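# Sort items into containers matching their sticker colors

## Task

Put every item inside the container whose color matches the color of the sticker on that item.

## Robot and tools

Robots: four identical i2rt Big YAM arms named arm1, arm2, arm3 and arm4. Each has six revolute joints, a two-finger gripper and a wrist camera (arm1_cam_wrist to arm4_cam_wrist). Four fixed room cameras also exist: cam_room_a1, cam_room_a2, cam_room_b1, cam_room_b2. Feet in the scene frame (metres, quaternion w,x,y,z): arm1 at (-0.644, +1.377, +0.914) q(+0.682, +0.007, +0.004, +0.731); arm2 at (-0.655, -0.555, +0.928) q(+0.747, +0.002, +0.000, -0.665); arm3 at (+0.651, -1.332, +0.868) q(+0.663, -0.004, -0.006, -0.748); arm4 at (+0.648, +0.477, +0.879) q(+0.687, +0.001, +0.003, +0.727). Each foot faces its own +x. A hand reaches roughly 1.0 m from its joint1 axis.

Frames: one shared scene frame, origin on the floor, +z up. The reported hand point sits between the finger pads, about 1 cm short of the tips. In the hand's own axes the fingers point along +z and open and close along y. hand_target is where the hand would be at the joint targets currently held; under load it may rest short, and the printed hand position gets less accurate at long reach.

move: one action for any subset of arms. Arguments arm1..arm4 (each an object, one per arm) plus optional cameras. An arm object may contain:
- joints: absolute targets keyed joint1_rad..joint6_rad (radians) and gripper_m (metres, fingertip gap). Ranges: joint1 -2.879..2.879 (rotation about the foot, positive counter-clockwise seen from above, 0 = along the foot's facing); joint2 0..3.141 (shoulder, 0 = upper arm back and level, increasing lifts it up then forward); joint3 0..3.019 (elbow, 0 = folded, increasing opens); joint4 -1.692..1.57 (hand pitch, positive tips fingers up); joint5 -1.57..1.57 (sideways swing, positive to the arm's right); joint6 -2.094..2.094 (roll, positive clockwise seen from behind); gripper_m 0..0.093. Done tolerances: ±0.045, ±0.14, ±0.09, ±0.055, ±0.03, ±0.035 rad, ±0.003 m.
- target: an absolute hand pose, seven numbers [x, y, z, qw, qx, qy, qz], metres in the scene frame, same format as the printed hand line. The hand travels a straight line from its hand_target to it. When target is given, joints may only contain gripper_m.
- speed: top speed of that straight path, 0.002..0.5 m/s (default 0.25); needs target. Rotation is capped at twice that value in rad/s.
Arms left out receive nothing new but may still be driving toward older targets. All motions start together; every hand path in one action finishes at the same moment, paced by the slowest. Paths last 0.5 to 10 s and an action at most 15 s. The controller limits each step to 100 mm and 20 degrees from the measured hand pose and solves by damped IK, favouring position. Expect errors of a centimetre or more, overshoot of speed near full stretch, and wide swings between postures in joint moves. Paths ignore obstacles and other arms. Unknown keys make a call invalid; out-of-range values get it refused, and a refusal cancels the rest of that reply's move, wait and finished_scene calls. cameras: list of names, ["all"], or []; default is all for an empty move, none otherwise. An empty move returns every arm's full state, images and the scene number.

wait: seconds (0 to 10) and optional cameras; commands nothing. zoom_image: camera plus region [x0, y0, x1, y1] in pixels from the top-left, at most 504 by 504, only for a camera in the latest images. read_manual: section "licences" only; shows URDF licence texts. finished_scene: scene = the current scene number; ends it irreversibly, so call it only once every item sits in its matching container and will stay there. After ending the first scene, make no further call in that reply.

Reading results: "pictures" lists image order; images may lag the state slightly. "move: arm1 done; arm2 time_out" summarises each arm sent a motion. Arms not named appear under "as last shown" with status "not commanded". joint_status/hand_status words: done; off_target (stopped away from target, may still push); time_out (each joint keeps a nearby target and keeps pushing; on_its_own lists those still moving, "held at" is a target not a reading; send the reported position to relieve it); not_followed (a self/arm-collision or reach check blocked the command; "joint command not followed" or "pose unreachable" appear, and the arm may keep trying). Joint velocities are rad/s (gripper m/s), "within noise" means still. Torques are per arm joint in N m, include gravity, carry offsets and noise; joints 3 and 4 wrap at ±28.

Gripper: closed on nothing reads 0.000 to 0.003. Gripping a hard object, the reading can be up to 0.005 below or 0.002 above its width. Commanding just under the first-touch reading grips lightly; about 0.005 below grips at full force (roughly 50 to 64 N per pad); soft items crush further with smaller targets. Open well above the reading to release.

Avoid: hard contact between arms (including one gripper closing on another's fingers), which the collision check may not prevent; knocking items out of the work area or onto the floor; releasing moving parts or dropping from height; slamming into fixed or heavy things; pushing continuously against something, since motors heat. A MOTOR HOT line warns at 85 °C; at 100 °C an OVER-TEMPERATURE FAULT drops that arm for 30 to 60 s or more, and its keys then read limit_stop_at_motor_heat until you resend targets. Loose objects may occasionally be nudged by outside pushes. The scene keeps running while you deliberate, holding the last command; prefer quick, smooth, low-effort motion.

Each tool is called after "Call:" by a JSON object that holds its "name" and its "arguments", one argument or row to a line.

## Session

Call:
{"name": "move", "arguments": {
  "cameras": ["all"]
}}

Scene clock: 0.00 s.
Joint torques (N m): no reading
Motor temperatures (°C): arm1=[21 23 27 23 21 21 21] | arm2=[23 24 26 22 22 20 23] | arm3=[24 23 23 23 24 23 23] | arm4=[22 22 25 22 24 21 24]
Heat: arm1: hottest joint3_rad 27 °C; arm2: hottest joint3_rad 26 °C; arm3: hottest joint1_rad 24 °C; arm4: hottest joint3_rad 25 °C.
Joint velocities: within noise
arm1.joint_positions: joint1_rad=-0.168 joint2_rad=+0.560 joint3_rad=+1.361 joint4_rad=-1.410 joint5_rad=+0.240 joint6_rad=+0.692 gripper_m=+0.09396
arm1.joint_status: not commanded
arm1.hand: x=-0.5739 y=+1.5732 z=+1.4376 quat_wxyz=(-0.303, +0.280, -0.837, -0.359) (m; scene frame)
arm1.hand_target: x=-0.5739 y=+1.5706 z=+1.4504 quat_wxyz=(-0.308, +0.276, -0.832, -0.370) (m; scene frame)
arm1.hand_status: not commanded
arm2.joint_positions: joint1_rad=+0.198 joint2_rad=+0.483 joint3_rad=+1.641 joint4_rad=-1.210 joint5_rad=-0.086 joint6_rad=-0.484 gripper_m=+0.09396
arm2.joint_status: not commanded
arm2.hand: x=-0.6060 y=-0.6654 z=+1.6315 quat_wxyz=(-0.468, -0.246, -0.683, +0.505) (m; scene frame)
arm2.hand_target: x=-0.6080 y=-0.6596 z=+1.6377 quat_wxyz=(-0.472, -0.243, -0.677, +0.510) (m; scene frame)
arm2.hand_status: not commanded
arm3.joint_positions: joint1_rad=+0.130 joint2_rad=+0.645 joint3_rad=+1.695 joint4_rad=-1.138 joint5_rad=+0.075 joint6_rad=+0.392 gripper_m=+0.09396
arm3.joint_status: not commanded
arm3.hand: x=+0.6384 y=-1.5186 z=+1.5920 quat_wxyz=(-0.552, -0.621, -0.389, +0.398) (m; scene frame)
arm3.hand_target: x=+0.6384 y=-1.5137 z=+1.6002 quat_wxyz=(-0.558, -0.615, -0.384, +0.402) (m; scene frame)
arm3.hand_status: not commanded
arm4.joint_positions: joint1_rad=+0.147 joint2_rad=+0.437 joint3_rad=+1.709 joint4_rad=-1.566 joint5_rad=+0.245 joint6_rad=+0.670 gripper_m=+0.09396
arm4.joint_status: not commanded
arm4.hand: x=+0.6821 y=+0.5397 z=+1.5256 quat_wxyz=(-0.292, +0.355, -0.719, -0.522) (m; scene frame)
arm4.hand_target: x=+0.6830 y=+0.5357 z=+1.5308 quat_wxyz=(-0.294, +0.352, -0.714, -0.529) (m; scene frame)
arm4.hand_status: not commanded
pictures: arm1_cam_wrist, arm2_cam_wrist, arm3_cam_wrist, arm4_cam_wrist, cam_room_a1, cam_room_a2, cam_room_b1, cam_room_b2
Images, in order (width x height): arm1_cam_wrist 672x504, arm2_cam_wrist 672x504, arm3_cam_wrist 672x504, arm4_cam_wrist 672x504, cam_room_a1 672x504, cam_room_a2 672x504, cam_room_b1 672x504, cam_room_b2 672x504.

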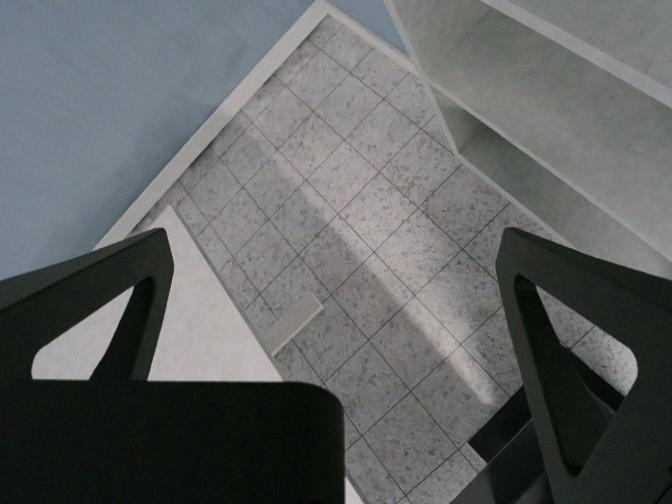

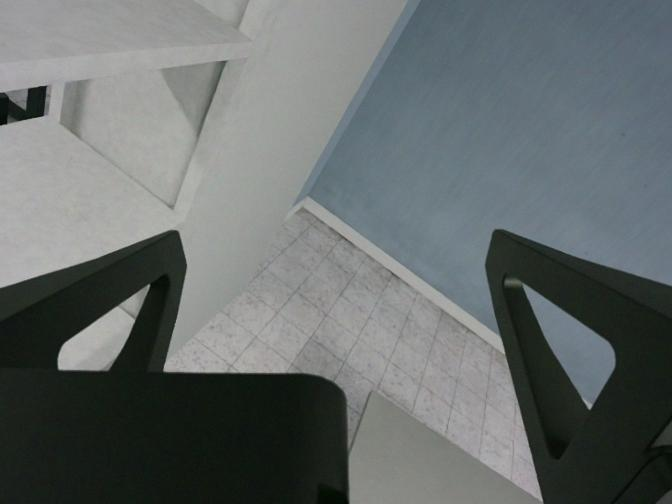

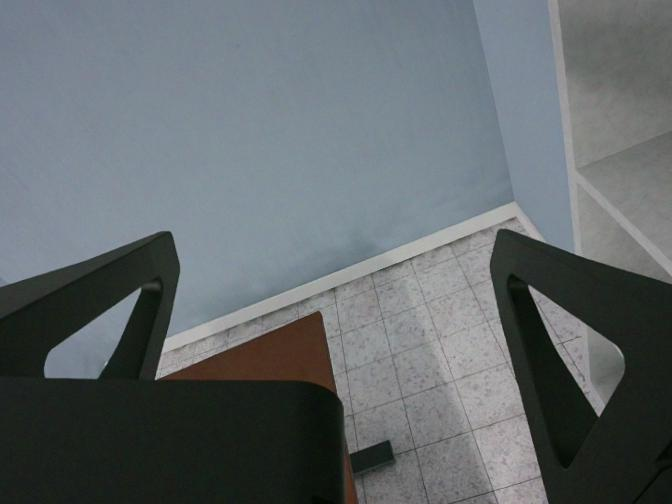

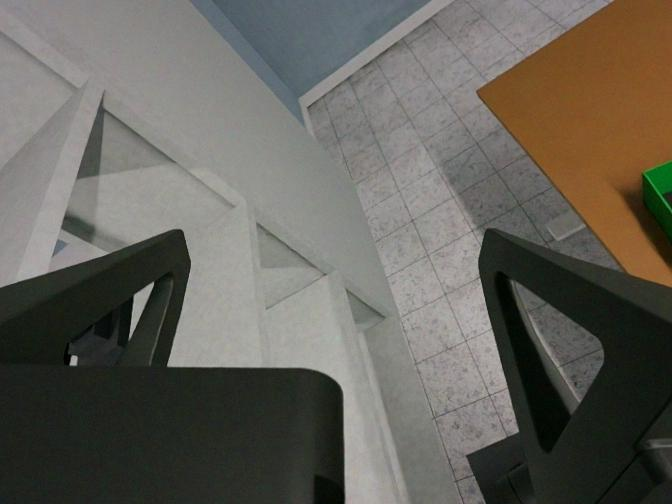

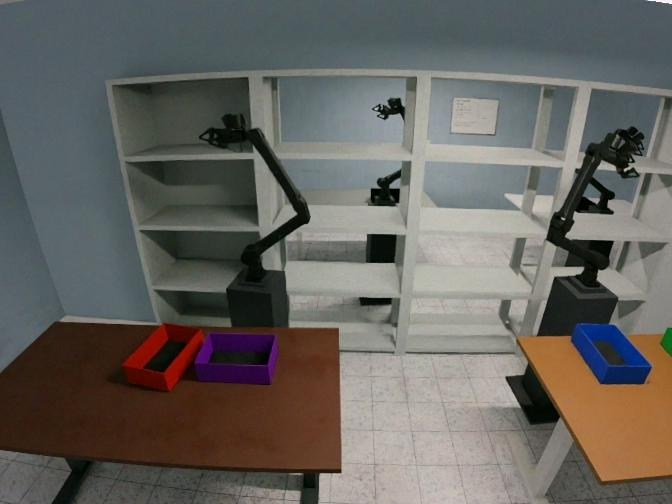

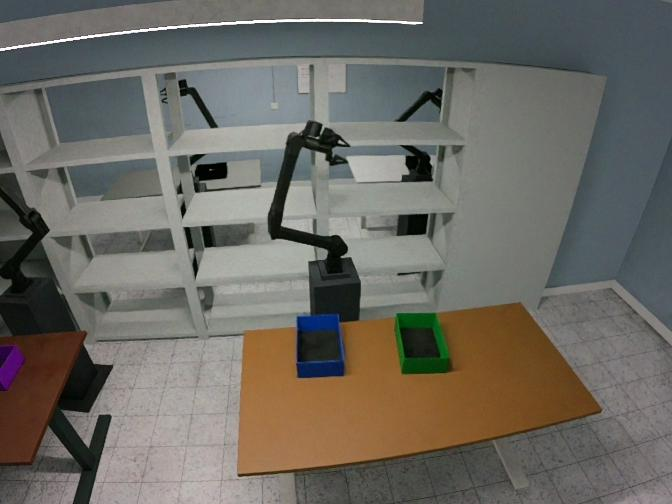

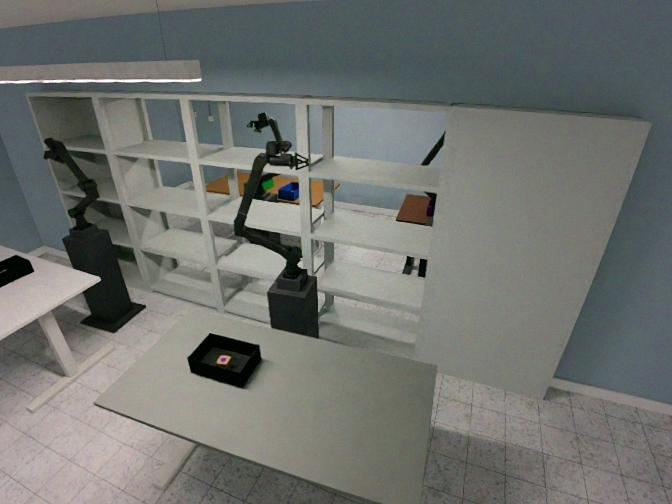

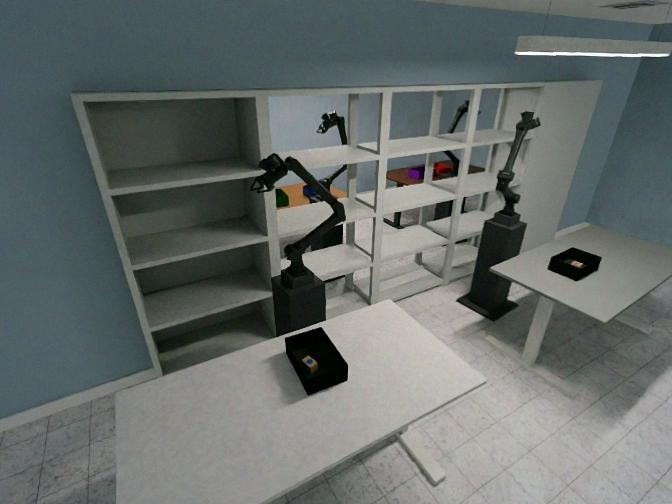

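Call:
{"name": "zoom_image", "arguments": {
  "camera": "cam_room_b1",
  "region": [170, 320, 290, 410]
}}

Call:
{"name": "zoom_image", "arguments": {
  "camera": "cam_room_b2",
  "region": [270, 310, 370, 400]
}}

Call:
{"name": "zoom_image", "arguments": {
  "camera": "cam_room_b2",
  "region": [530, 230, 630, 300]
}}

Call:
{"name": "zoom_image", "arguments": {
  "camera": "cam_room_a2",
  "region": [270, 290, 470, 390]
}}

Call:
{"name": "zoom_image", "arguments": {
  "camera": "cam_room_a1",
  "region": [100, 310, 300, 400]
}}

Scaled by 4.200.

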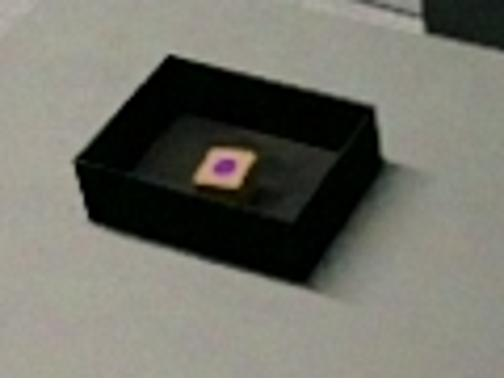

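Scaled by 5.040.

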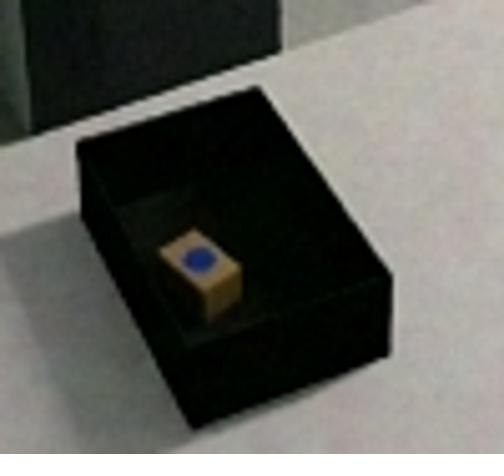

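Scaled by 5.040.

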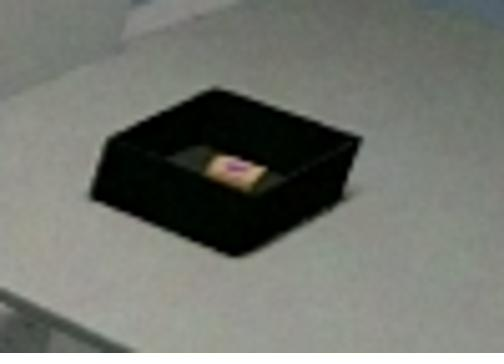

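Scaled by 2.520.

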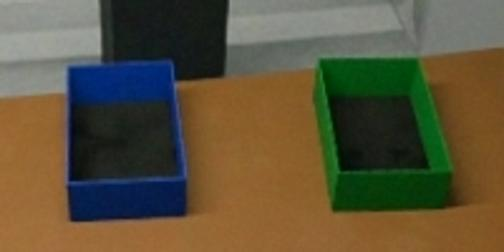

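Scaled by 2.520.

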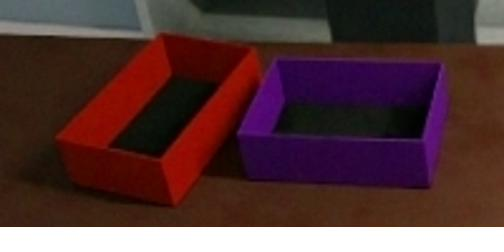

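Call:
{"name": "move", "arguments": {
  "arm1": {"joints": {"joint1_rad": 1.50, "joint2_rad": 1.3236, "joint3_rad": 0.995, "joint4_rad": -0.631, "joint5_rad": 0, "joint6_rad": 0, "gripper_m": 0.09}},
  "arm2": {"joints": {"joint1_rad": -1.80, "joint2_rad": 1.3236, "joint3_rad": 0.995, "joint4_rad": -0.631, "joint5_rad": 0, "joint6_rad": 0, "gripper_m": 0.09}},
  "arm3": {"joints": {"joint1_rad": 1.65, "joint2_rad": 1.2962, "joint3_rad": 1.065, "joint4_rad": -0.728, "joint5_rad": 0, "joint6_rad": 0, "gripper_m": 0.09}},
  "arm4": {"joints": {"joint1_rad": -1.60, "joint2_rad": 1.2962, "joint3_rad": 1.065, "joint4_rad": -0.728, "joint5_rad": 0, "joint6_rad": 0, "gripper_m": 0.09}},
  "cameras": ["arm1_cam_wrist", "arm2_cam_wrist", "arm3_cam_wrist", "arm4_cam_wrist"]
}}

Scene clock: 27.70 s.
Joint torques (N m): arm1=[-2.26 -8.59 12.51 2 0.09 -0.07] | arm2=[1.38 -13.51 11.78 2.32 -0.07 0.19] | arm3=[1.44 -11.11 10.7 1.46 0.13 -0.11] | arm4=[1.2 -12.86 10.84 1.28 0.07 -0.08]
Motor temperatures (°C): arm1=[21 23 31 23 21 21 21] | arm2=[23 24 28 22 22 20 23] | arm3=[24 23 25 23 24 23 23] | arm4=[22 22 26 22 24 21 24]
Heat: arm1: hottest joint3_rad 31 °C; arm2: hottest joint3_rad 28 °C; arm3: hottest joint3_rad 25 °C; arm4: hottest joint3_rad 26 °C.
move: arm1 done; arm2 done; arm3 done; arm4 done
Joint velocities: within noise
arm1.joint_positions: joint1_rad=+1.503 joint2_rad=+1.331 joint3_rad=+0.976 joint4_rad=-0.646 joint5_rad=-0.002 joint6_rad=+0.007 gripper_m=+0.09006
arm1.joint_status: all done
arm1.hand: x=-1.1310 y=+1.3765 z=+1.0947 quat_wxyz=(+0.001, +0.957, -0.003, -0.289) (m; scene frame)
arm1.hand_target: x=-1.1396 y=+1.3782 z=+1.1096 quat_wxyz=(-0.001, +0.951, -0.001, -0.308) (m; scene frame)
arm1.hand_status: not commanded
arm2.joint_positions: joint1_rad=-1.807 joint2_rad=+1.337 joint3_rad=+0.985 joint4_rad=-0.642 joint5_rad=+0.001 joint6_rad=-0.012 gripper_m=+0.09010
arm2.joint_status: all done
arm2.hand: x=-1.1456 y=-0.4964 z=+1.1023 quat_wxyz=(+0.021, -0.958, +0.051, +0.283) (m; scene frame)
arm2.hand_target: x=-1.1512 y=-0.4995 z=+1.1155 quat_wxyz=(+0.018, -0.952, +0.053, +0.300) (m; scene frame)
arm2.hand_status: not commanded
arm3.joint_positions: joint1_rad=+1.647 joint2_rad=+1.291 joint3_rad=+1.047 joint4_rad=-0.736 joint5_rad=-0.003 joint6_rad=+0.006 gripper_m=+0.09007
arm3.joint_status: all done
arm3.hand: x=+1.1416 y=-1.3504 z=+1.0836 quat_wxyz=(-0.292, -0.022, -0.956, +0.011) (m; scene frame)
arm3.hand_target: x=+1.1490 y=-1.3498 z=+1.0911 quat_wxyz=(-0.302, -0.018, -0.953, +0.013) (m; scene frame)
arm3.hand_status: not commanded
arm4.joint_positions: joint1_rad=-1.606 joint2_rad=+1.313 joint3_rad=+1.035 joint4_rad=-0.741 joint5_rad=+0.001 joint6_rad=+0.014 gripper_m=+0.09011
arm4.joint_status: all done
arm4.hand: x=+1.1371 y=+0.4876 z=+1.0746 quat_wxyz=(-0.270, +0.004, -0.963, -0.003) (m; scene frame)
arm4.hand_target: x=+1.1474 y=+0.4913 z=+1.0994 quat_wxyz=(-0.299, +0.014, -0.954, -0.003) (m; scene frame)
arm4.hand_status: not commanded
pictures: arm1_cam_wrist, arm2_cam_wrist, arm3_cam_wrist, arm4_cam_wrist
Images, in order (width x height): arm1_cam_wrist 672x504, arm2_cam_wrist 672x504, arm3_cam_wrist 672x504, arm4_cam_wrist 672x504.

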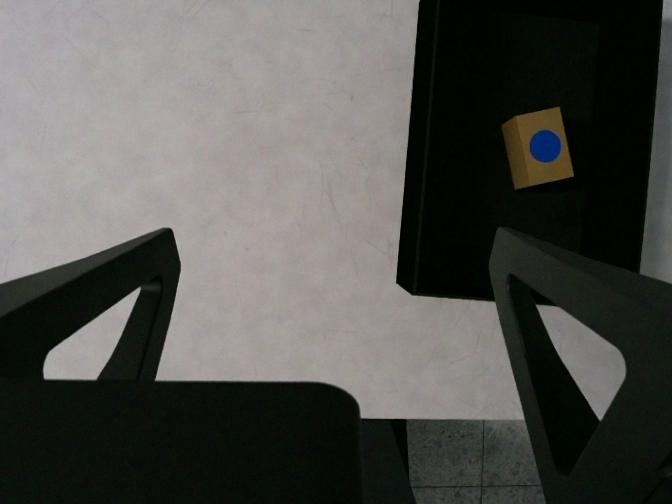

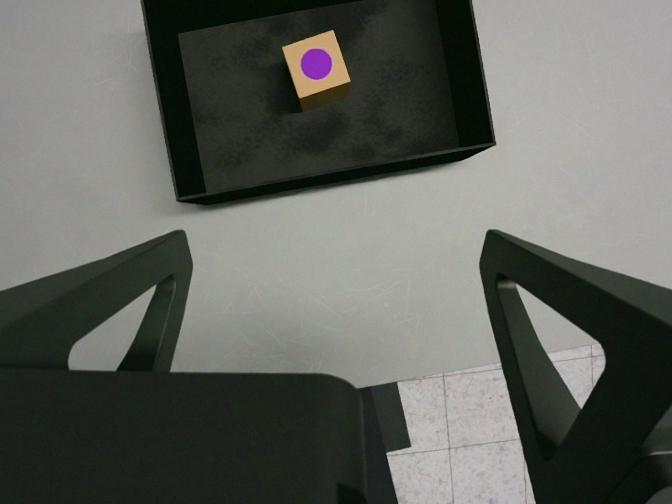

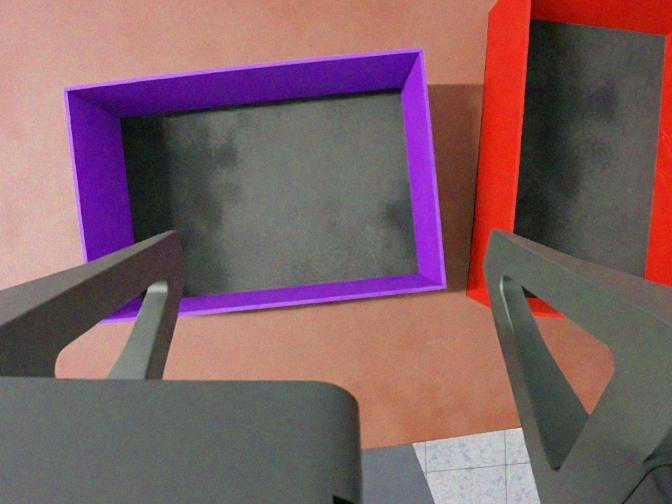

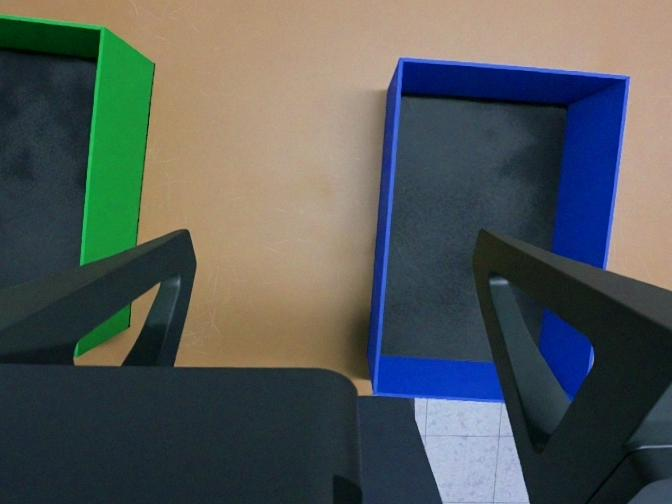

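Call:
{"name": "move", "arguments": {
  "arm1": {"target": [-1.228, 1.596, 0.89, 0.0370, -0.9932, -0.0781, 0.0790], "speed": 0.25},
  "arm2": {"target": [-1.320, -0.495, 0.91, 0.0148, -0.9930, -0.0791, 0.0859], "speed": 0.25},
  "arm3": {"joints": {"joint2_rad": 0.862, "joint3_rad": 1.03, "joint4_rad": -1.3}},
  "arm4": {"joints": {"joint2_rad": 0.862, "joint3_rad": 1.03, "joint4_rad": -1.3}},
  "cameras": ["arm1_cam_wrist", "arm2_cam_wrist"]
}}

Scene clock: 96.10 s.
Joint torques (N m): arm1=[-1.85 -17.08 13.3 0.31 0.07 -0.09] | arm2=[1.44 -21.83 13.75 0.43 0.12 -0.09] | arm3=[1.32 -3.6 9.42 0.55 0.13 -0.11] | arm4=[1.49 -3.14 9.29 0.38 0.08 -0.09]
Motor temperatures (°C): arm1=[21 24 33 23 21 21 21] | arm2=[23 25 33 22 22 20 23] | arm3=[24 24 27 23 24 23 23] | arm4=[22 24 34 22 24 21 24]
Heat: arm1: hottest joint3_rad 33 °C; arm2: hottest joint3_rad 33 °C; arm3: hottest joint3_rad 27 °C; arm4: hottest joint3_rad 34 °C.
move: arm1 off_target; arm2 off_target; arm3 done; arm4 done
Joint velocities: within noise
arm1.joint_positions: joint1_rad=+1.146 joint2_rad=+2.087 joint3_rad=+1.436 joint4_rad=-0.802 joint5_rad=+0.003 joint6_rad=-0.505 gripper_m=+0.09006
arm1.joint_status: not commanded
arm1.hand: x=-1.2071 y=+1.5878 z=+0.8717 quat_wxyz=(-0.028, +0.995, +0.074, -0.060) (m; scene frame)
arm1.hand_target: x=-1.2269 y=+1.5957 z=+0.8905 quat_wxyz=(-0.037, +0.993, +0.078, -0.079) (m; scene frame)
arm1.hand_status: off_target (0.029 m and 2.4 deg from the pose sent, 0.315 m and 26.5 deg at the start)
arm2.joint_positions: joint1_rad=-1.788 joint2_rad=+2.137 joint3_rad=+1.606 joint4_rad=-0.884 joint5_rad=-0.007 joint6_rad=-0.233 gripper_m=+0.09010
arm2.joint_status: not commanded
arm2.hand: x=-1.3022 y=-0.4912 z=+0.9027 quat_wxyz=(+0.011, -0.995, -0.067, +0.077) (m; scene frame)
arm2.hand_target: x=-1.3193 y=-0.4951 z=+0.9104 quat_wxyz=(+0.015, -0.993, -0.079, +0.087) (m; scene frame)
arm2.hand_status: off_target (0.020 m and 1.8 deg from the pose sent, 0.260 m and 27.4 deg at the start)
arm3.joint_positions: joint1_rad=+1.647 joint2_rad=+0.859 joint3_rad=+1.028 joint4_rad=-1.292 joint5_rad=-0.003 joint6_rad=+0.006 gripper_m=+0.09007
arm3.joint_status: all done
arm3.hand: x=+0.9600 y=-1.3411 z=+1.1702 quat_wxyz=(-0.222, -0.023, -0.975, +0.010) (m; scene frame)
arm3.hand_target: x=+0.9591 y=-1.3408 z=+1.1697 quat_wxyz=(-0.218, -0.019, -0.976, +0.011) (m; scene frame)
arm3.hand_status: not commanded
arm4.joint_positions: joint1_rad=-1.606 joint2_rad=+0.853 joint3_rad=+1.024 joint4_rad=-1.289 joint5_rad=+0.001 joint6_rad=+0.014 gripper_m=+0.09011
arm4.joint_status: all done
arm4.hand: x=+0.9579 y=+0.4842 z=+1.1799 quat_wxyz=(-0.222, +0.004, -0.975, -0.002) (m; scene frame)
arm4.hand_target: x=+0.9580 y=+0.4864 z=+1.1794 quat_wxyz=(-0.215, +0.014, -0.976, -0.001) (m; scene frame)
arm4.hand_status: not commanded
pictures: arm1_cam_wrist, arm2_cam_wrist
Images, in order (width x height): arm1_cam_wrist 672x504, arm2_cam_wrist 672x504.

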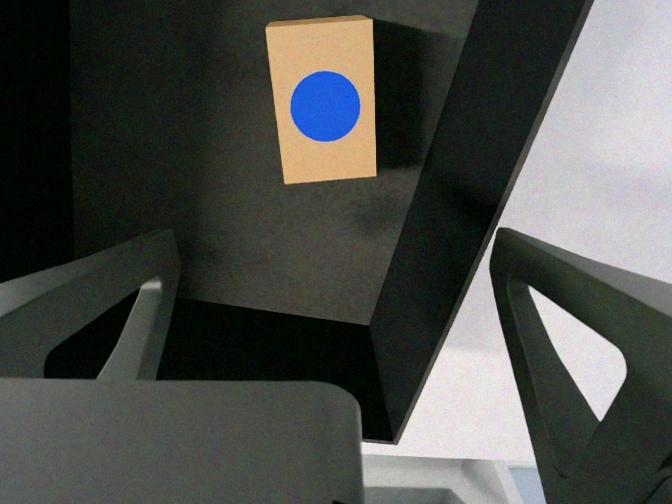

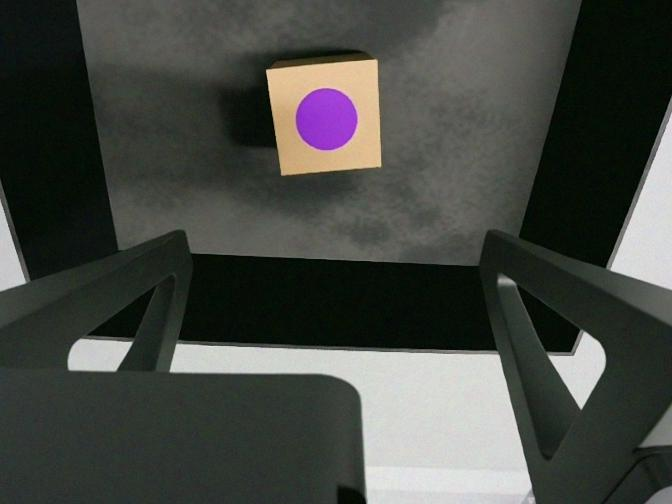

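Call:
{"name": "move", "arguments": {
  "arm1": {"target": [-1.243, 1.596, 0.775, 0.0453, -0.9895, -0.0997, 0.0941], "speed": 0.15, "joints": {"gripper_m": 0.076}},
  "arm2": {"target": [-1.334, -0.498, 0.80, 0.0202, -0.9893, -0.1014, 0.1026], "speed": 0.15},
  "arm3": {"joints": {"joint1_rad": -1.974, "joint4_rad": -1.54}},
  "arm4": {"joints": {"joint1_rad": 0.941}},
  "cameras": ["arm1_cam_wrist", "arm2_cam_wrist"]
}}

Scene clock: 160.00 s.
Joint torques (N m): arm1=[-0.44 -17.79 11.32 1.28 -0.03 -0.06] | arm2=[1.49 -22.24 11.99 1.72 0.11 -0.09] | arm3=[0.67 -4.31 9.09 0.02 -0.07 -0.1] | arm4=[1.08 -3.37 9.33 0.34 0.15 -0.1]
Motor temperatures (°C): arm1=[20 27 36 23 21 21 21] | arm2=[23 26 38 22 22 20 23] | arm3=[24 24 29 23 24 23 23] | arm4=[22 22 35 22 24 21 24]
Heat: arm1: hottest joint3_rad 36 °C; arm2: hottest joint3_rad 38 °C; arm3: hottest joint3_rad 29 °C; arm4: hottest joint3_rad 35 °C.
move: arm1 off_target; arm2 off_target; arm3 done; arm4 done
Joint velocities: within noise
arm1.joint_positions: joint1_rad=+1.146 joint2_rad=+2.286 joint3_rad=+1.439 joint4_rad=-0.586 joint5_rad=+0.003 joint6_rad=-0.542 gripper_m=+0.07607
arm1.joint_status: all done
arm1.hand: x=-1.2161 y=+1.5908 z=+0.7635 quat_wxyz=(-0.033, +0.993, +0.092, -0.069) (m; scene frame)
arm1.hand_target: x=-1.2419 y=+1.5956 z=+0.7759 quat_wxyz=(-0.045, +0.990, +0.100, -0.094) (m; scene frame)
arm1.hand_status: off_target (0.030 m and 3.3 deg from the pose sent, 0.103 m and 5.3 deg at the start)
arm2.joint_positions: joint1_rad=-1.780 joint2_rad=+2.311 joint3_rad=+1.606 joint4_rad=-0.691 joint5_rad=-0.005 joint6_rad=-0.272 gripper_m=+0.09010
arm2.joint_status: not commanded
arm2.hand: x=-1.3137 y=-0.4941 z=+0.7999 quat_wxyz=(+0.015, -0.992, -0.089, +0.086) (m; scene frame)
arm2.hand_target: x=-1.3331 y=-0.4982 z=+0.8006 quat_wxyz=(+0.020, -0.989, -0.101, +0.103) (m; scene frame)
arm2.hand_status: off_target (0.021 m and 2.5 deg from the pose sent, 0.108 m and 5.1 deg at the start)
arm3.joint_positions: joint1_rad=-1.964 joint2_rad=+0.866 joint3_rad=+1.028 joint4_rad=-1.532 joint5_rad=+0.002 joint6_rad=+0.005 gripper_m=+0.09007
arm3.joint_status: all done
arm3.hand: x=+0.4294 y=-1.2019 z=+1.1470 quat_wxyz=(+0.020, -0.962, +0.256, +0.094) (m; scene frame)
arm3.hand_target: x=+0.4322 y=-1.2011 z=+1.1486 quat_wxyz=(+0.019, -0.961, +0.258, +0.094) (m; scene frame)
arm3.hand_status: not commanded
arm4.joint_positions: joint1_rad=+0.940 joint2_rad=+0.858 joint3_rad=+1.024 joint4_rad=-1.289 joint5_rad=-0.002 joint6_rad=+0.012 gripper_m=+0.09011
arm4.joint_status: all done
arm4.hand: x=+0.3896 y=+0.6467 z=+1.1807 quat_wxyz=(-0.059, +0.933, -0.282, -0.215) (m; scene frame)
arm4.hand_target: x=+0.3901 y=+0.6462 z=+1.1815 quat_wxyz=(-0.059, +0.936, -0.277, -0.211) (m; scene frame)
arm4.hand_status: not commanded
pictures: arm1_cam_wrist, arm2_cam_wrist
Images, in order (width x height): arm1_cam_wrist 672x504, arm2_cam_wrist 672x504.

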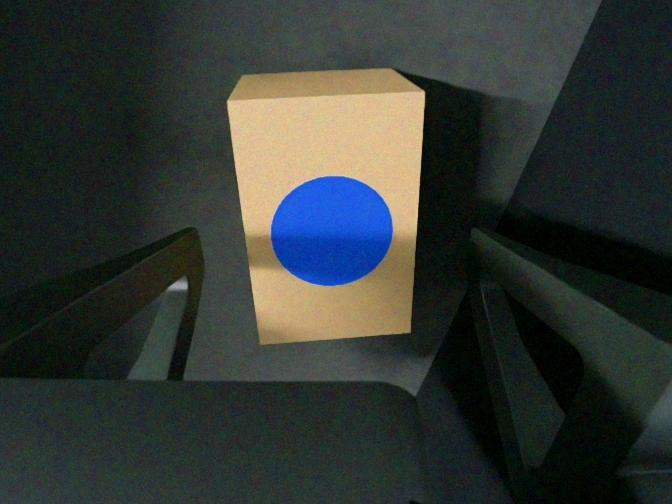

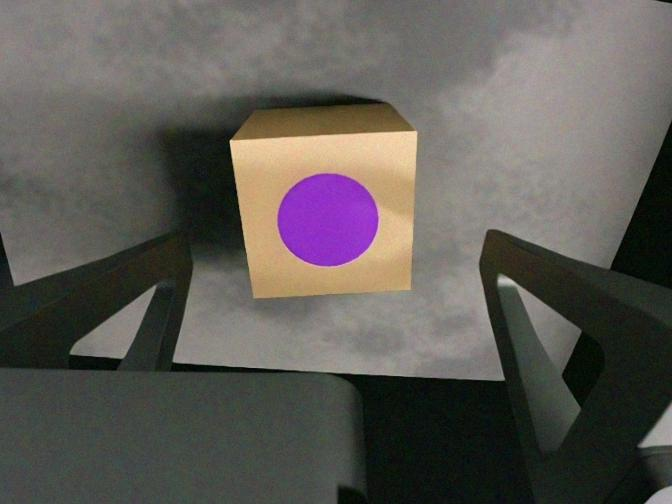

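Call:
{"name": "move", "arguments": {
  "arm1": {"target": [-1.2424, 1.5953, 0.743, 0.0453, -0.9895, -0.0997, 0.0941], "speed": 0.08},
  "arm2": {"target": [-1.336, -0.501, 0.752, 0.0202, -0.9893, -0.1014, 0.1026], "speed": 0.08},
  "cameras": ["arm1_cam_wrist", "arm2_cam_wrist"]
}}

Scene clock: 178.23 s.
Joint torques (N m): arm1=[-0.97 -17.32 10.8 1.21 0 -0.04] | arm2=[1.44 -22.24 11.69 1.73 0.12 -0.03] | arm3=[0.67 -4.25 9.1 0.01 -0.08 -0.11] | arm4=[0.73 -3.72 9.48 0.34 0.11 -0.06]
Motor temperatures (°C): arm1=[20 26 36 23 21 21 21] | arm2=[23 26 37 22 22 20 23] | arm3=[24 24 29 23 24 23 23] | arm4=[22 22 35 22 24 21 24]
Heat: arm1: hottest joint3_rad 36 °C; arm2: hottest joint3_rad 37 °C; arm3: hottest joint3_rad 29 °C; arm4: hottest joint3_rad 35 °C.
move: arm1 off_target; arm2 off_target
Joint velocities: within noise
arm1.joint_positions: joint1_rad=+1.146 joint2_rad=+2.339 joint3_rad=+1.447 joint4_rad=-0.533 joint5_rad=+0.003 joint6_rad=-0.542 gripper_m=+0.07606
arm1.joint_status: not commanded
arm1.hand: x=-1.2176 y=+1.5913 z=+0.7366 quat_wxyz=(-0.035, +0.992, +0.092, -0.073) (m; scene frame)
arm1.hand_target: x=-1.2414 y=+1.5950 z=+0.7439 quat_wxyz=(-0.045, +0.990, +0.100, -0.094) (m; scene frame)
arm1.hand_status: off_target (0.026 m and 2.9 deg from the pose sent, 0.034 m and 3.3 deg at the start)
arm2.joint_positions: joint1_rad=-1.775 joint2_rad=+2.395 joint3_rad=+1.625 joint4_rad=-0.624 joint5_rad=-0.004 joint6_rad=-0.272 gripper_m=+0.09010
arm2.joint_status: not commanded
arm2.hand: x=-1.3159 y=-0.4970 z=+0.7549 quat_wxyz=(+0.015, -0.992, -0.092, +0.086) (m; scene frame)
arm2.hand_target: x=-1.3349 y=-0.5012 z=+0.7526 quat_wxyz=(+0.020, -0.989, -0.101, +0.103) (m; scene frame)
arm2.hand_status: off_target (0.021 m and 2.3 deg from the pose sent, 0.053 m and 2.5 deg at the start)
arm3, arm4: as last shown
pictures: arm1_cam_wrist, arm2_cam_wrist
Images, in order (width x height): arm1_cam_wrist 672x504, arm2_cam_wrist 672x504.

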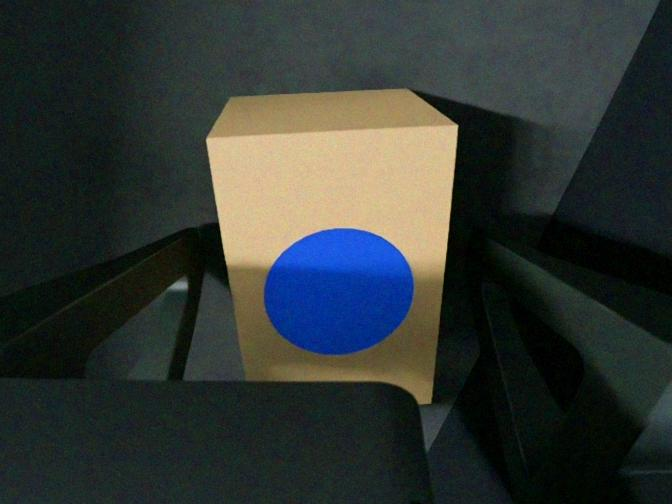

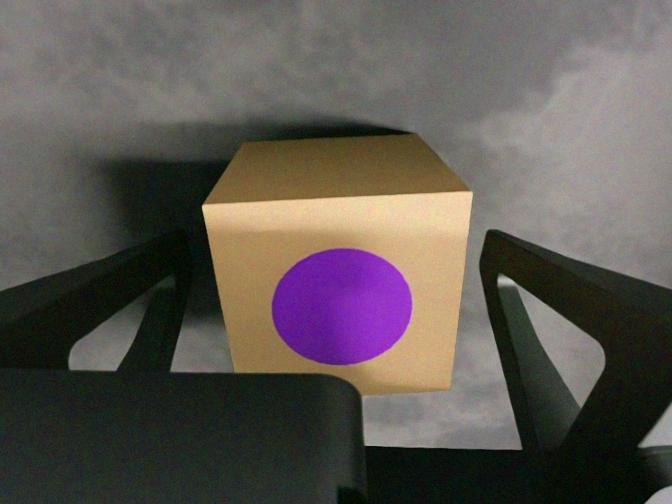

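Call:
{"name": "move", "arguments": {
  "arm1": {"joints": {"gripper_m": 0.035}},
  "arm2": {"joints": {"gripper_m": 0.044}},
  "cameras": ["arm1_cam_wrist", "arm2_cam_wrist"]
}}

Scene clock: 182.30 s.
Joint torques (N m): arm1=[-0.73 -16.91 10.77 1.18 -0.01 -0.05] | arm2=[1.49 -22.18 11.58 1.73 0.07 -0.02] | arm3=[0.62 -4.19 9.09 0.02 -0.08 -0.11] | arm4=[1.61 -3.43 9.31 0.39 0.14 -0.09]
Motor temperatures (°C): arm1=[20 26 36 23 21 21 21] | arm2=[23 26 36 22 22 20 23] | arm3=[24 24 29 23 24 23 23] | arm4=[22 22 35 22 24 21 24]
Heat: arm1: hottest joint3_rad 36 °C; arm2: hottest joint3_rad 36 °C; arm3: hottest joint3_rad 29 °C; arm4: hottest joint3_rad 35 °C.
move: arm1 off_target; arm2 off_target
Joint velocities: within noise
arm1.joint_positions: joint1_rad=+1.146 joint2_rad=+2.339 joint3_rad=+1.449 joint4_rad=-0.533 joint5_rad=+0.003 joint6_rad=-0.542 gripper_m=+0.04444
arm1.joint_status: gripper_m off_target (ended at +0.04446, target +0.03500)
arm1.hand: x=-1.2184 y=+1.5916 z=+0.7369 quat_wxyz=(-0.035, +0.992, +0.092, -0.073) (m; scene frame)
arm1.hand_target: x=-1.2414 y=+1.5950 z=+0.7438 quat_wxyz=(-0.045, +0.990, +0.100, -0.094) (m; scene frame)
arm1.hand_status: not commanded
arm2.joint_positions: joint1_rad=-1.775 joint2_rad=+2.395 joint3_rad=+1.627 joint4_rad=-0.623 joint5_rad=-0.003 joint6_rad=-0.272 gripper_m=+0.05360
arm2.joint_status: gripper_m off_target (ended at +0.05362, target +0.04400)
arm2.hand: x=-1.3169 y=-0.4967 z=+0.7554 quat_wxyz=(+0.016, -0.992, -0.092, +0.087) (m; scene frame)
arm2.hand_target: x=-1.3350 y=-0.5012 z=+0.7526 quat_wxyz=(+0.020, -0.989, -0.101, +0.103) (m; scene frame)
arm2.hand_status: not commanded
arm3, arm4: as last shown
pictures: arm1_cam_wrist, arm2_cam_wrist
Images, in order (width x height): arm1_cam_wrist 672x504, arm2_cam_wrist 672x504.

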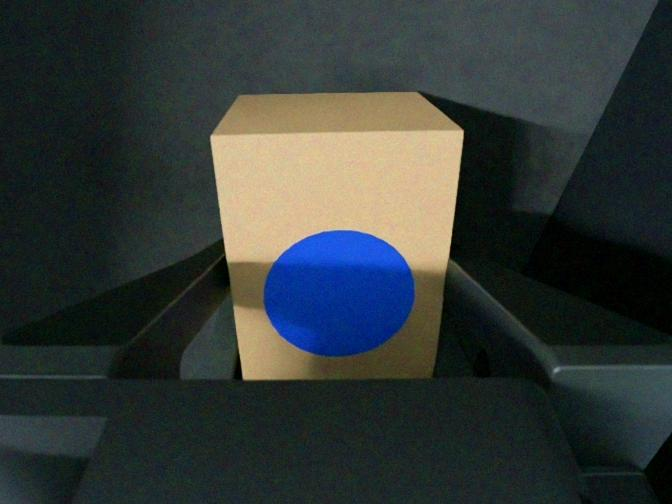

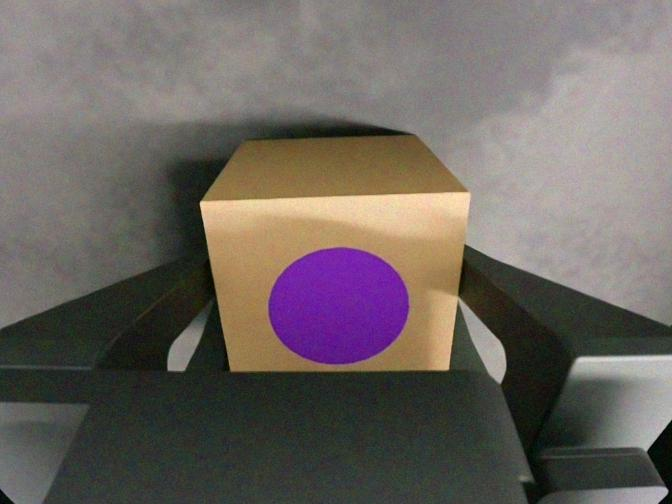

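Call:
{"name": "move", "arguments": {
  "arm1": {"target": [-1.225, 1.594, 0.93, 0.0453, -0.9895, -0.0997, 0.0941], "speed": 0.15},
  "arm2": {"target": [-1.320, -0.499, 0.95, 0.0202, -0.9893, -0.1014, 0.1026], "speed": 0.15},
  "cameras": ["arm1_cam_wrist", "arm2_cam_wrist"]
}}

Scene clock: 191.63 s.
Joint torques (N m): arm1=[-1.73 -17.79 11.36 0.25 -0.03 -0.06] | arm2=[0.91 -23.77 12.04 0.58 0.02 -0.09] | arm3=[0.56 -4.25 9.09 0.09 -0.08 -0.1] | arm4=[1.08 -3.6 9.28 0.44 0.12 -0.06]
Motor temperatures (°C): arm1=[20 27 35 23 21 21 21] | arm2=[23 27 35 22 22 20 23] | arm3=[24 23 29 23 24 23 23] | arm4=[22 22 35 22 24 21 24]
Heat: arm1: hottest joint3_rad 35 °C; arm2: hottest joint3_rad 35 °C; arm3: hottest joint3_rad 29 °C; arm4: hottest joint3_rad 35 °C.
move: arm1 off_target; arm2 off_target
Joint velocities: within noise
arm1.joint_positions: joint1_rad=+1.146 joint2_rad=+2.024 joint3_rad=+1.449 joint4_rad=-0.831 joint5_rad=+0.003 joint6_rad=-0.548 gripper_m=+0.04444
arm1.joint_status: not commanded
arm1.hand: x=-1.2149 y=+1.5909 z=+0.9122 quat_wxyz=(-0.039, +0.991, +0.095, -0.081) (m; scene frame)
arm1.hand_target: x=-1.2246 y=+1.5940 z=+0.9301 quat_wxyz=(-0.045, +0.990, +0.100, -0.094) (m; scene frame)
arm1.hand_status: off_target (0.021 m and 1.8 deg from the pose sent, 0.193 m and 2.8 deg at the start)
arm2.joint_positions: joint1_rad=-1.775 joint2_rad=+2.094 joint3_rad=+1.627 joint4_rad=-0.913 joint5_rad=-0.003 joint6_rad=-0.272 gripper_m=+0.05359
arm2.joint_status: not commanded
arm2.hand: x=-1.3102 y=-0.4979 z=+0.9360 quat_wxyz=(+0.017, -0.991, -0.092, +0.092) (m; scene frame)
arm2.hand_target: x=-1.3197 y=-0.4990 z=+0.9502 quat_wxyz=(+0.020, -0.989, -0.101, +0.103) (m; scene frame)
arm2.hand_status: off_target (0.017 m and 1.6 deg from the pose sent, 0.195 m and 2.1 deg at the start)
arm3, arm4: as last shown
pictures: arm1_cam_wrist, arm2_cam_wrist
Images, in order (width x height): arm1_cam_wrist 672x504, arm2_cam_wrist 672x504.

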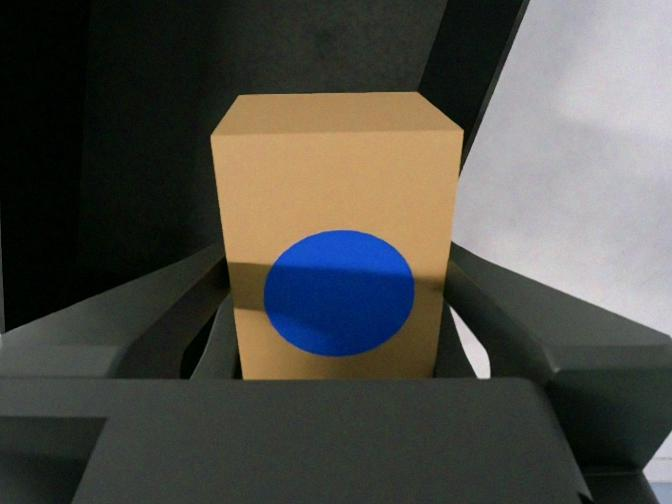

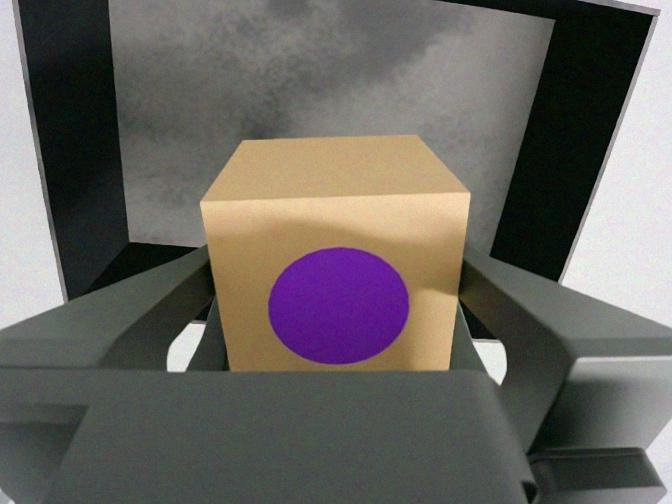

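Call:
{"name": "move", "arguments": {
  "arm1": {"joints": {"joint1_rad": -2.286, "joint2_rad": 0.862, "joint3_rad": 1.03, "joint4_rad": -1.54, "joint5_rad": 0, "joint6_rad": 0}},
  "arm2": {"joints": {"joint1_rad": 0.913, "joint2_rad": 0.862, "joint3_rad": 1.03, "joint4_rad": -1.54, "joint5_rad": 0, "joint6_rad": 0}},
  "cameras": ["arm1_cam_wrist", "arm2_cam_wrist", "arm3_cam_wrist"]
}}

Scene clock: 200.13 s.
Joint torques (N m): arm1=[-2.26 -2.96 10.84 0.28 -0.05 0.09] | arm2=[1.03 -4.89 9.85 0.57 0.14 0.21] | arm3=[0.62 -4.13 9.06 0.03 -0.08 -0.11] | arm4=[1.08 -3.96 9.35 0.4 0.11 -0.04]
Motor temperatures (°C): arm1=[20 26 35 23 21 21 22] | arm2=[23 27 34 22 22 20 24] | arm3=[24 23 29 23 24 23 23] | arm4=[22 22 35 22 24 21 24]
Heat: arm1: hottest joint3_rad 35 °C; arm2: hottest joint3_rad 34 °C; arm3: hottest joint3_rad 29 °C; arm4: hottest joint3_rad 35 °C.
move: arm1 done; arm2 done
Joint velocities: within noise
arm1.joint_positions: joint1_rad=-2.281 joint2_rad=+0.876 joint3_rad=+1.029 joint4_rad=-1.530 joint5_rad=+0.002 joint6_rad=-0.007 gripper_m=+0.04453
arm1.joint_status: all done
arm1.hand: x=-0.4341 y=+1.2223 z=+1.1901 quat_wxyz=(-0.084, -0.311, -0.946, +0.033) (m; scene frame)
arm1.hand_target: x=-0.4381 y=+1.2241 z=+1.1934 quat_wxyz=(-0.086, -0.316, -0.944, +0.033) (m; scene frame)
arm1.hand_status: not commanded
arm2.joint_positions: joint1_rad=+0.910 joint2_rad=+0.866 joint3_rad=+1.041 joint4_rad=-1.525 joint5_rad=-0.003 joint6_rad=-0.015 gripper_m=+0.05347
arm2.joint_status: all done
arm2.hand: x=-0.4343 y=-0.6899 z=+1.2158 quat_wxyz=(-0.107, -0.260, -0.959, +0.027) (m; scene frame)
arm2.hand_target: x=-0.4395 y=-0.6865 z=+1.2111 quat_wxyz=(-0.096, -0.266, -0.959, +0.025) (m; scene frame)
arm2.hand_status: not commanded
arm3, arm4: as last shown
pictures: arm1_cam_wrist, arm2_cam_wrist, arm3_cam_wrist
Images, in order (width x height): arm1_cam_wrist 672x504, arm2_cam_wrist 672x504, arm3_cam_wrist 672x504.

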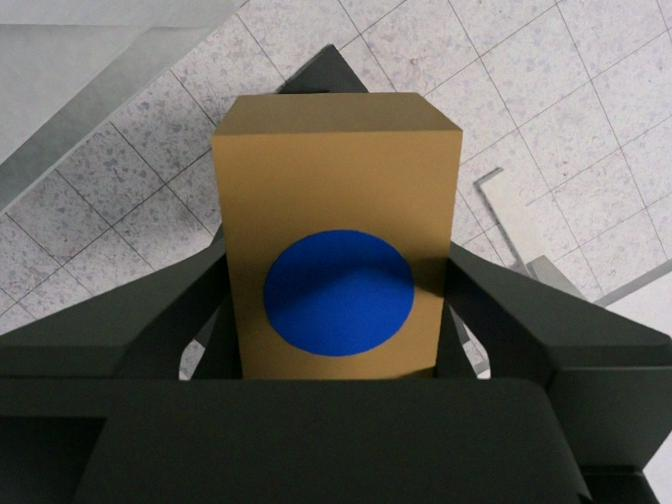

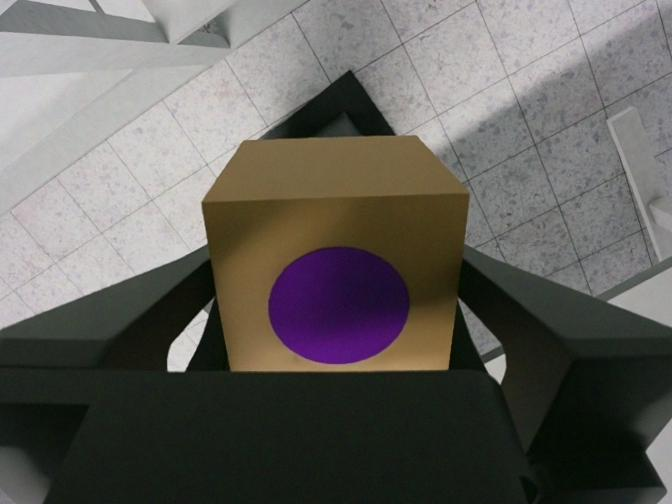

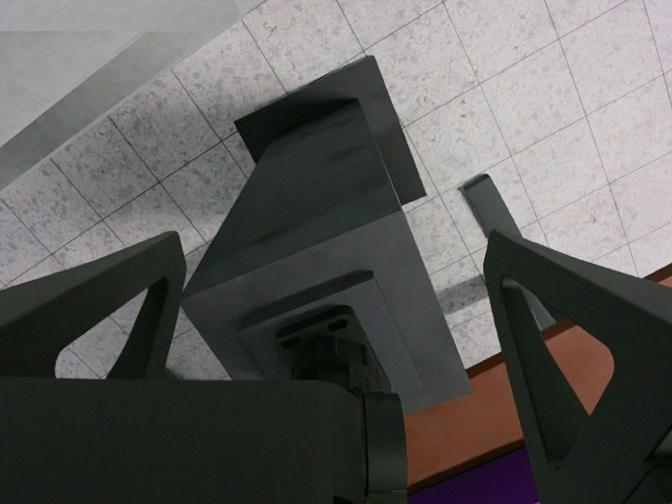

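Call:
{"name": "move", "arguments": {
  "arm1": {"target": [-0.424, 1.212, 1.088, 0.0827, 0.3153, 0.9450, -0.0276], "speed": 0.15},
  "arm2": {"target": [-0.4236, -0.694, 1.09, 0.0840, 0.2662, 0.9600, -0.0233], "speed": 0.15},
  "cameras": ["arm1_cam_wrist", "arm2_cam_wrist"]
}}

Scene clock: 213.33 s.
Joint torques (N m): arm1=[-2.73 -1.55 11.45 1.31 -0.03 0.05] | arm2=[1.38 -4.78 10.25 1.78 0.15 0.22] | arm3=[0.62 -4.31 9.11 0.1 -0.1 -0.1] | arm4=[0.73 -3.66 9.33 0.46 0.13 -0.06]
Motor temperatures (°C): arm1=[20 26 35 23 21 21 22] | arm2=[23 27 33 22 22 20 24] | arm3=[24 23 29 23 24 23 23] | arm4=[22 22 35 22 24 21 24]
Heat: arm1: hottest joint3_rad 35 °C; arm2: hottest joint3_rad 33 °C; arm3: hottest joint3_rad 29 °C; arm4: hottest joint3_rad 35 °C.
move: arm1 done; arm2 done
Joint velocities: within noise
arm1.joint_positions: joint1_rad=-2.282 joint2_rad=+0.921 joint3_rad=+0.779 joint4_rad=-1.261 joint5_rad=-0.007 joint6_rad=-0.007 gripper_m=+0.04453
arm1.joint_status: not commanded
arm1.hand: x=-0.4274 y=+1.2178 z=+1.0850 quat_wxyz=(-0.073, -0.311, -0.947, +0.025) (m; scene frame)
arm1.hand_target: x=-0.4241 y=+1.2121 z=+1.0881 quat_wxyz=(-0.083, -0.315, -0.945, +0.028) (m; scene frame)
arm1.hand_status: done (0.007 m and 1.3 deg from the pose sent, 0.103 m and 0.8 deg at the start)
arm2.joint_positions: joint1_rad=+0.912 joint2_rad=+0.927 joint3_rad=+0.757 joint4_rad=-1.231 joint5_rad=+0.001 joint6_rad=-0.008 gripper_m=+0.05347
arm2.joint_status: not commanded
arm2.hand: x=-0.4269 y=-0.6942 z=+1.0931 quat_wxyz=(-0.082, -0.263, -0.961, +0.022) (m; scene frame)
arm2.hand_target: x=-0.4237 y=-0.6940 z=+1.0901 quat_wxyz=(-0.084, -0.266, -0.960, +0.023) (m; scene frame)
arm2.hand_status: done (0.005 m and 0.5 deg from the pose sent, 0.126 m and 2.8 deg at the start)
arm3, arm4: as last shown
pictures: arm1_cam_wrist, arm2_cam_wrist
Images, in order (width x height): arm1_cam_wrist 672x504, arm2_cam_wrist 672x504.

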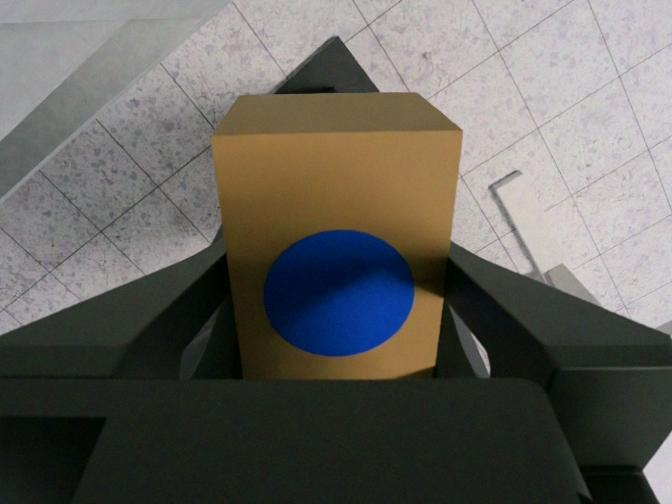

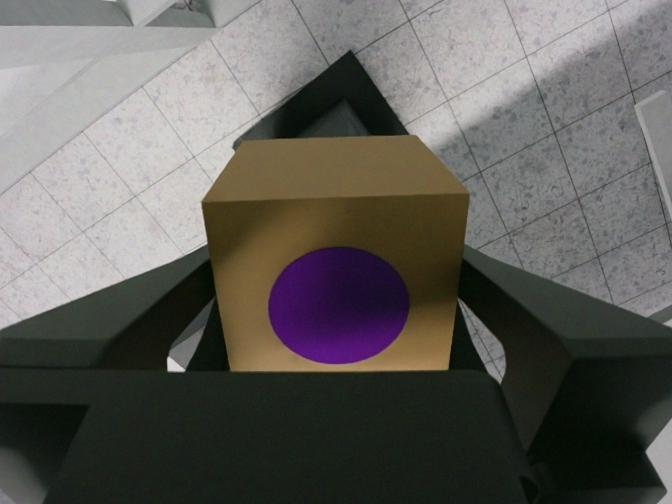

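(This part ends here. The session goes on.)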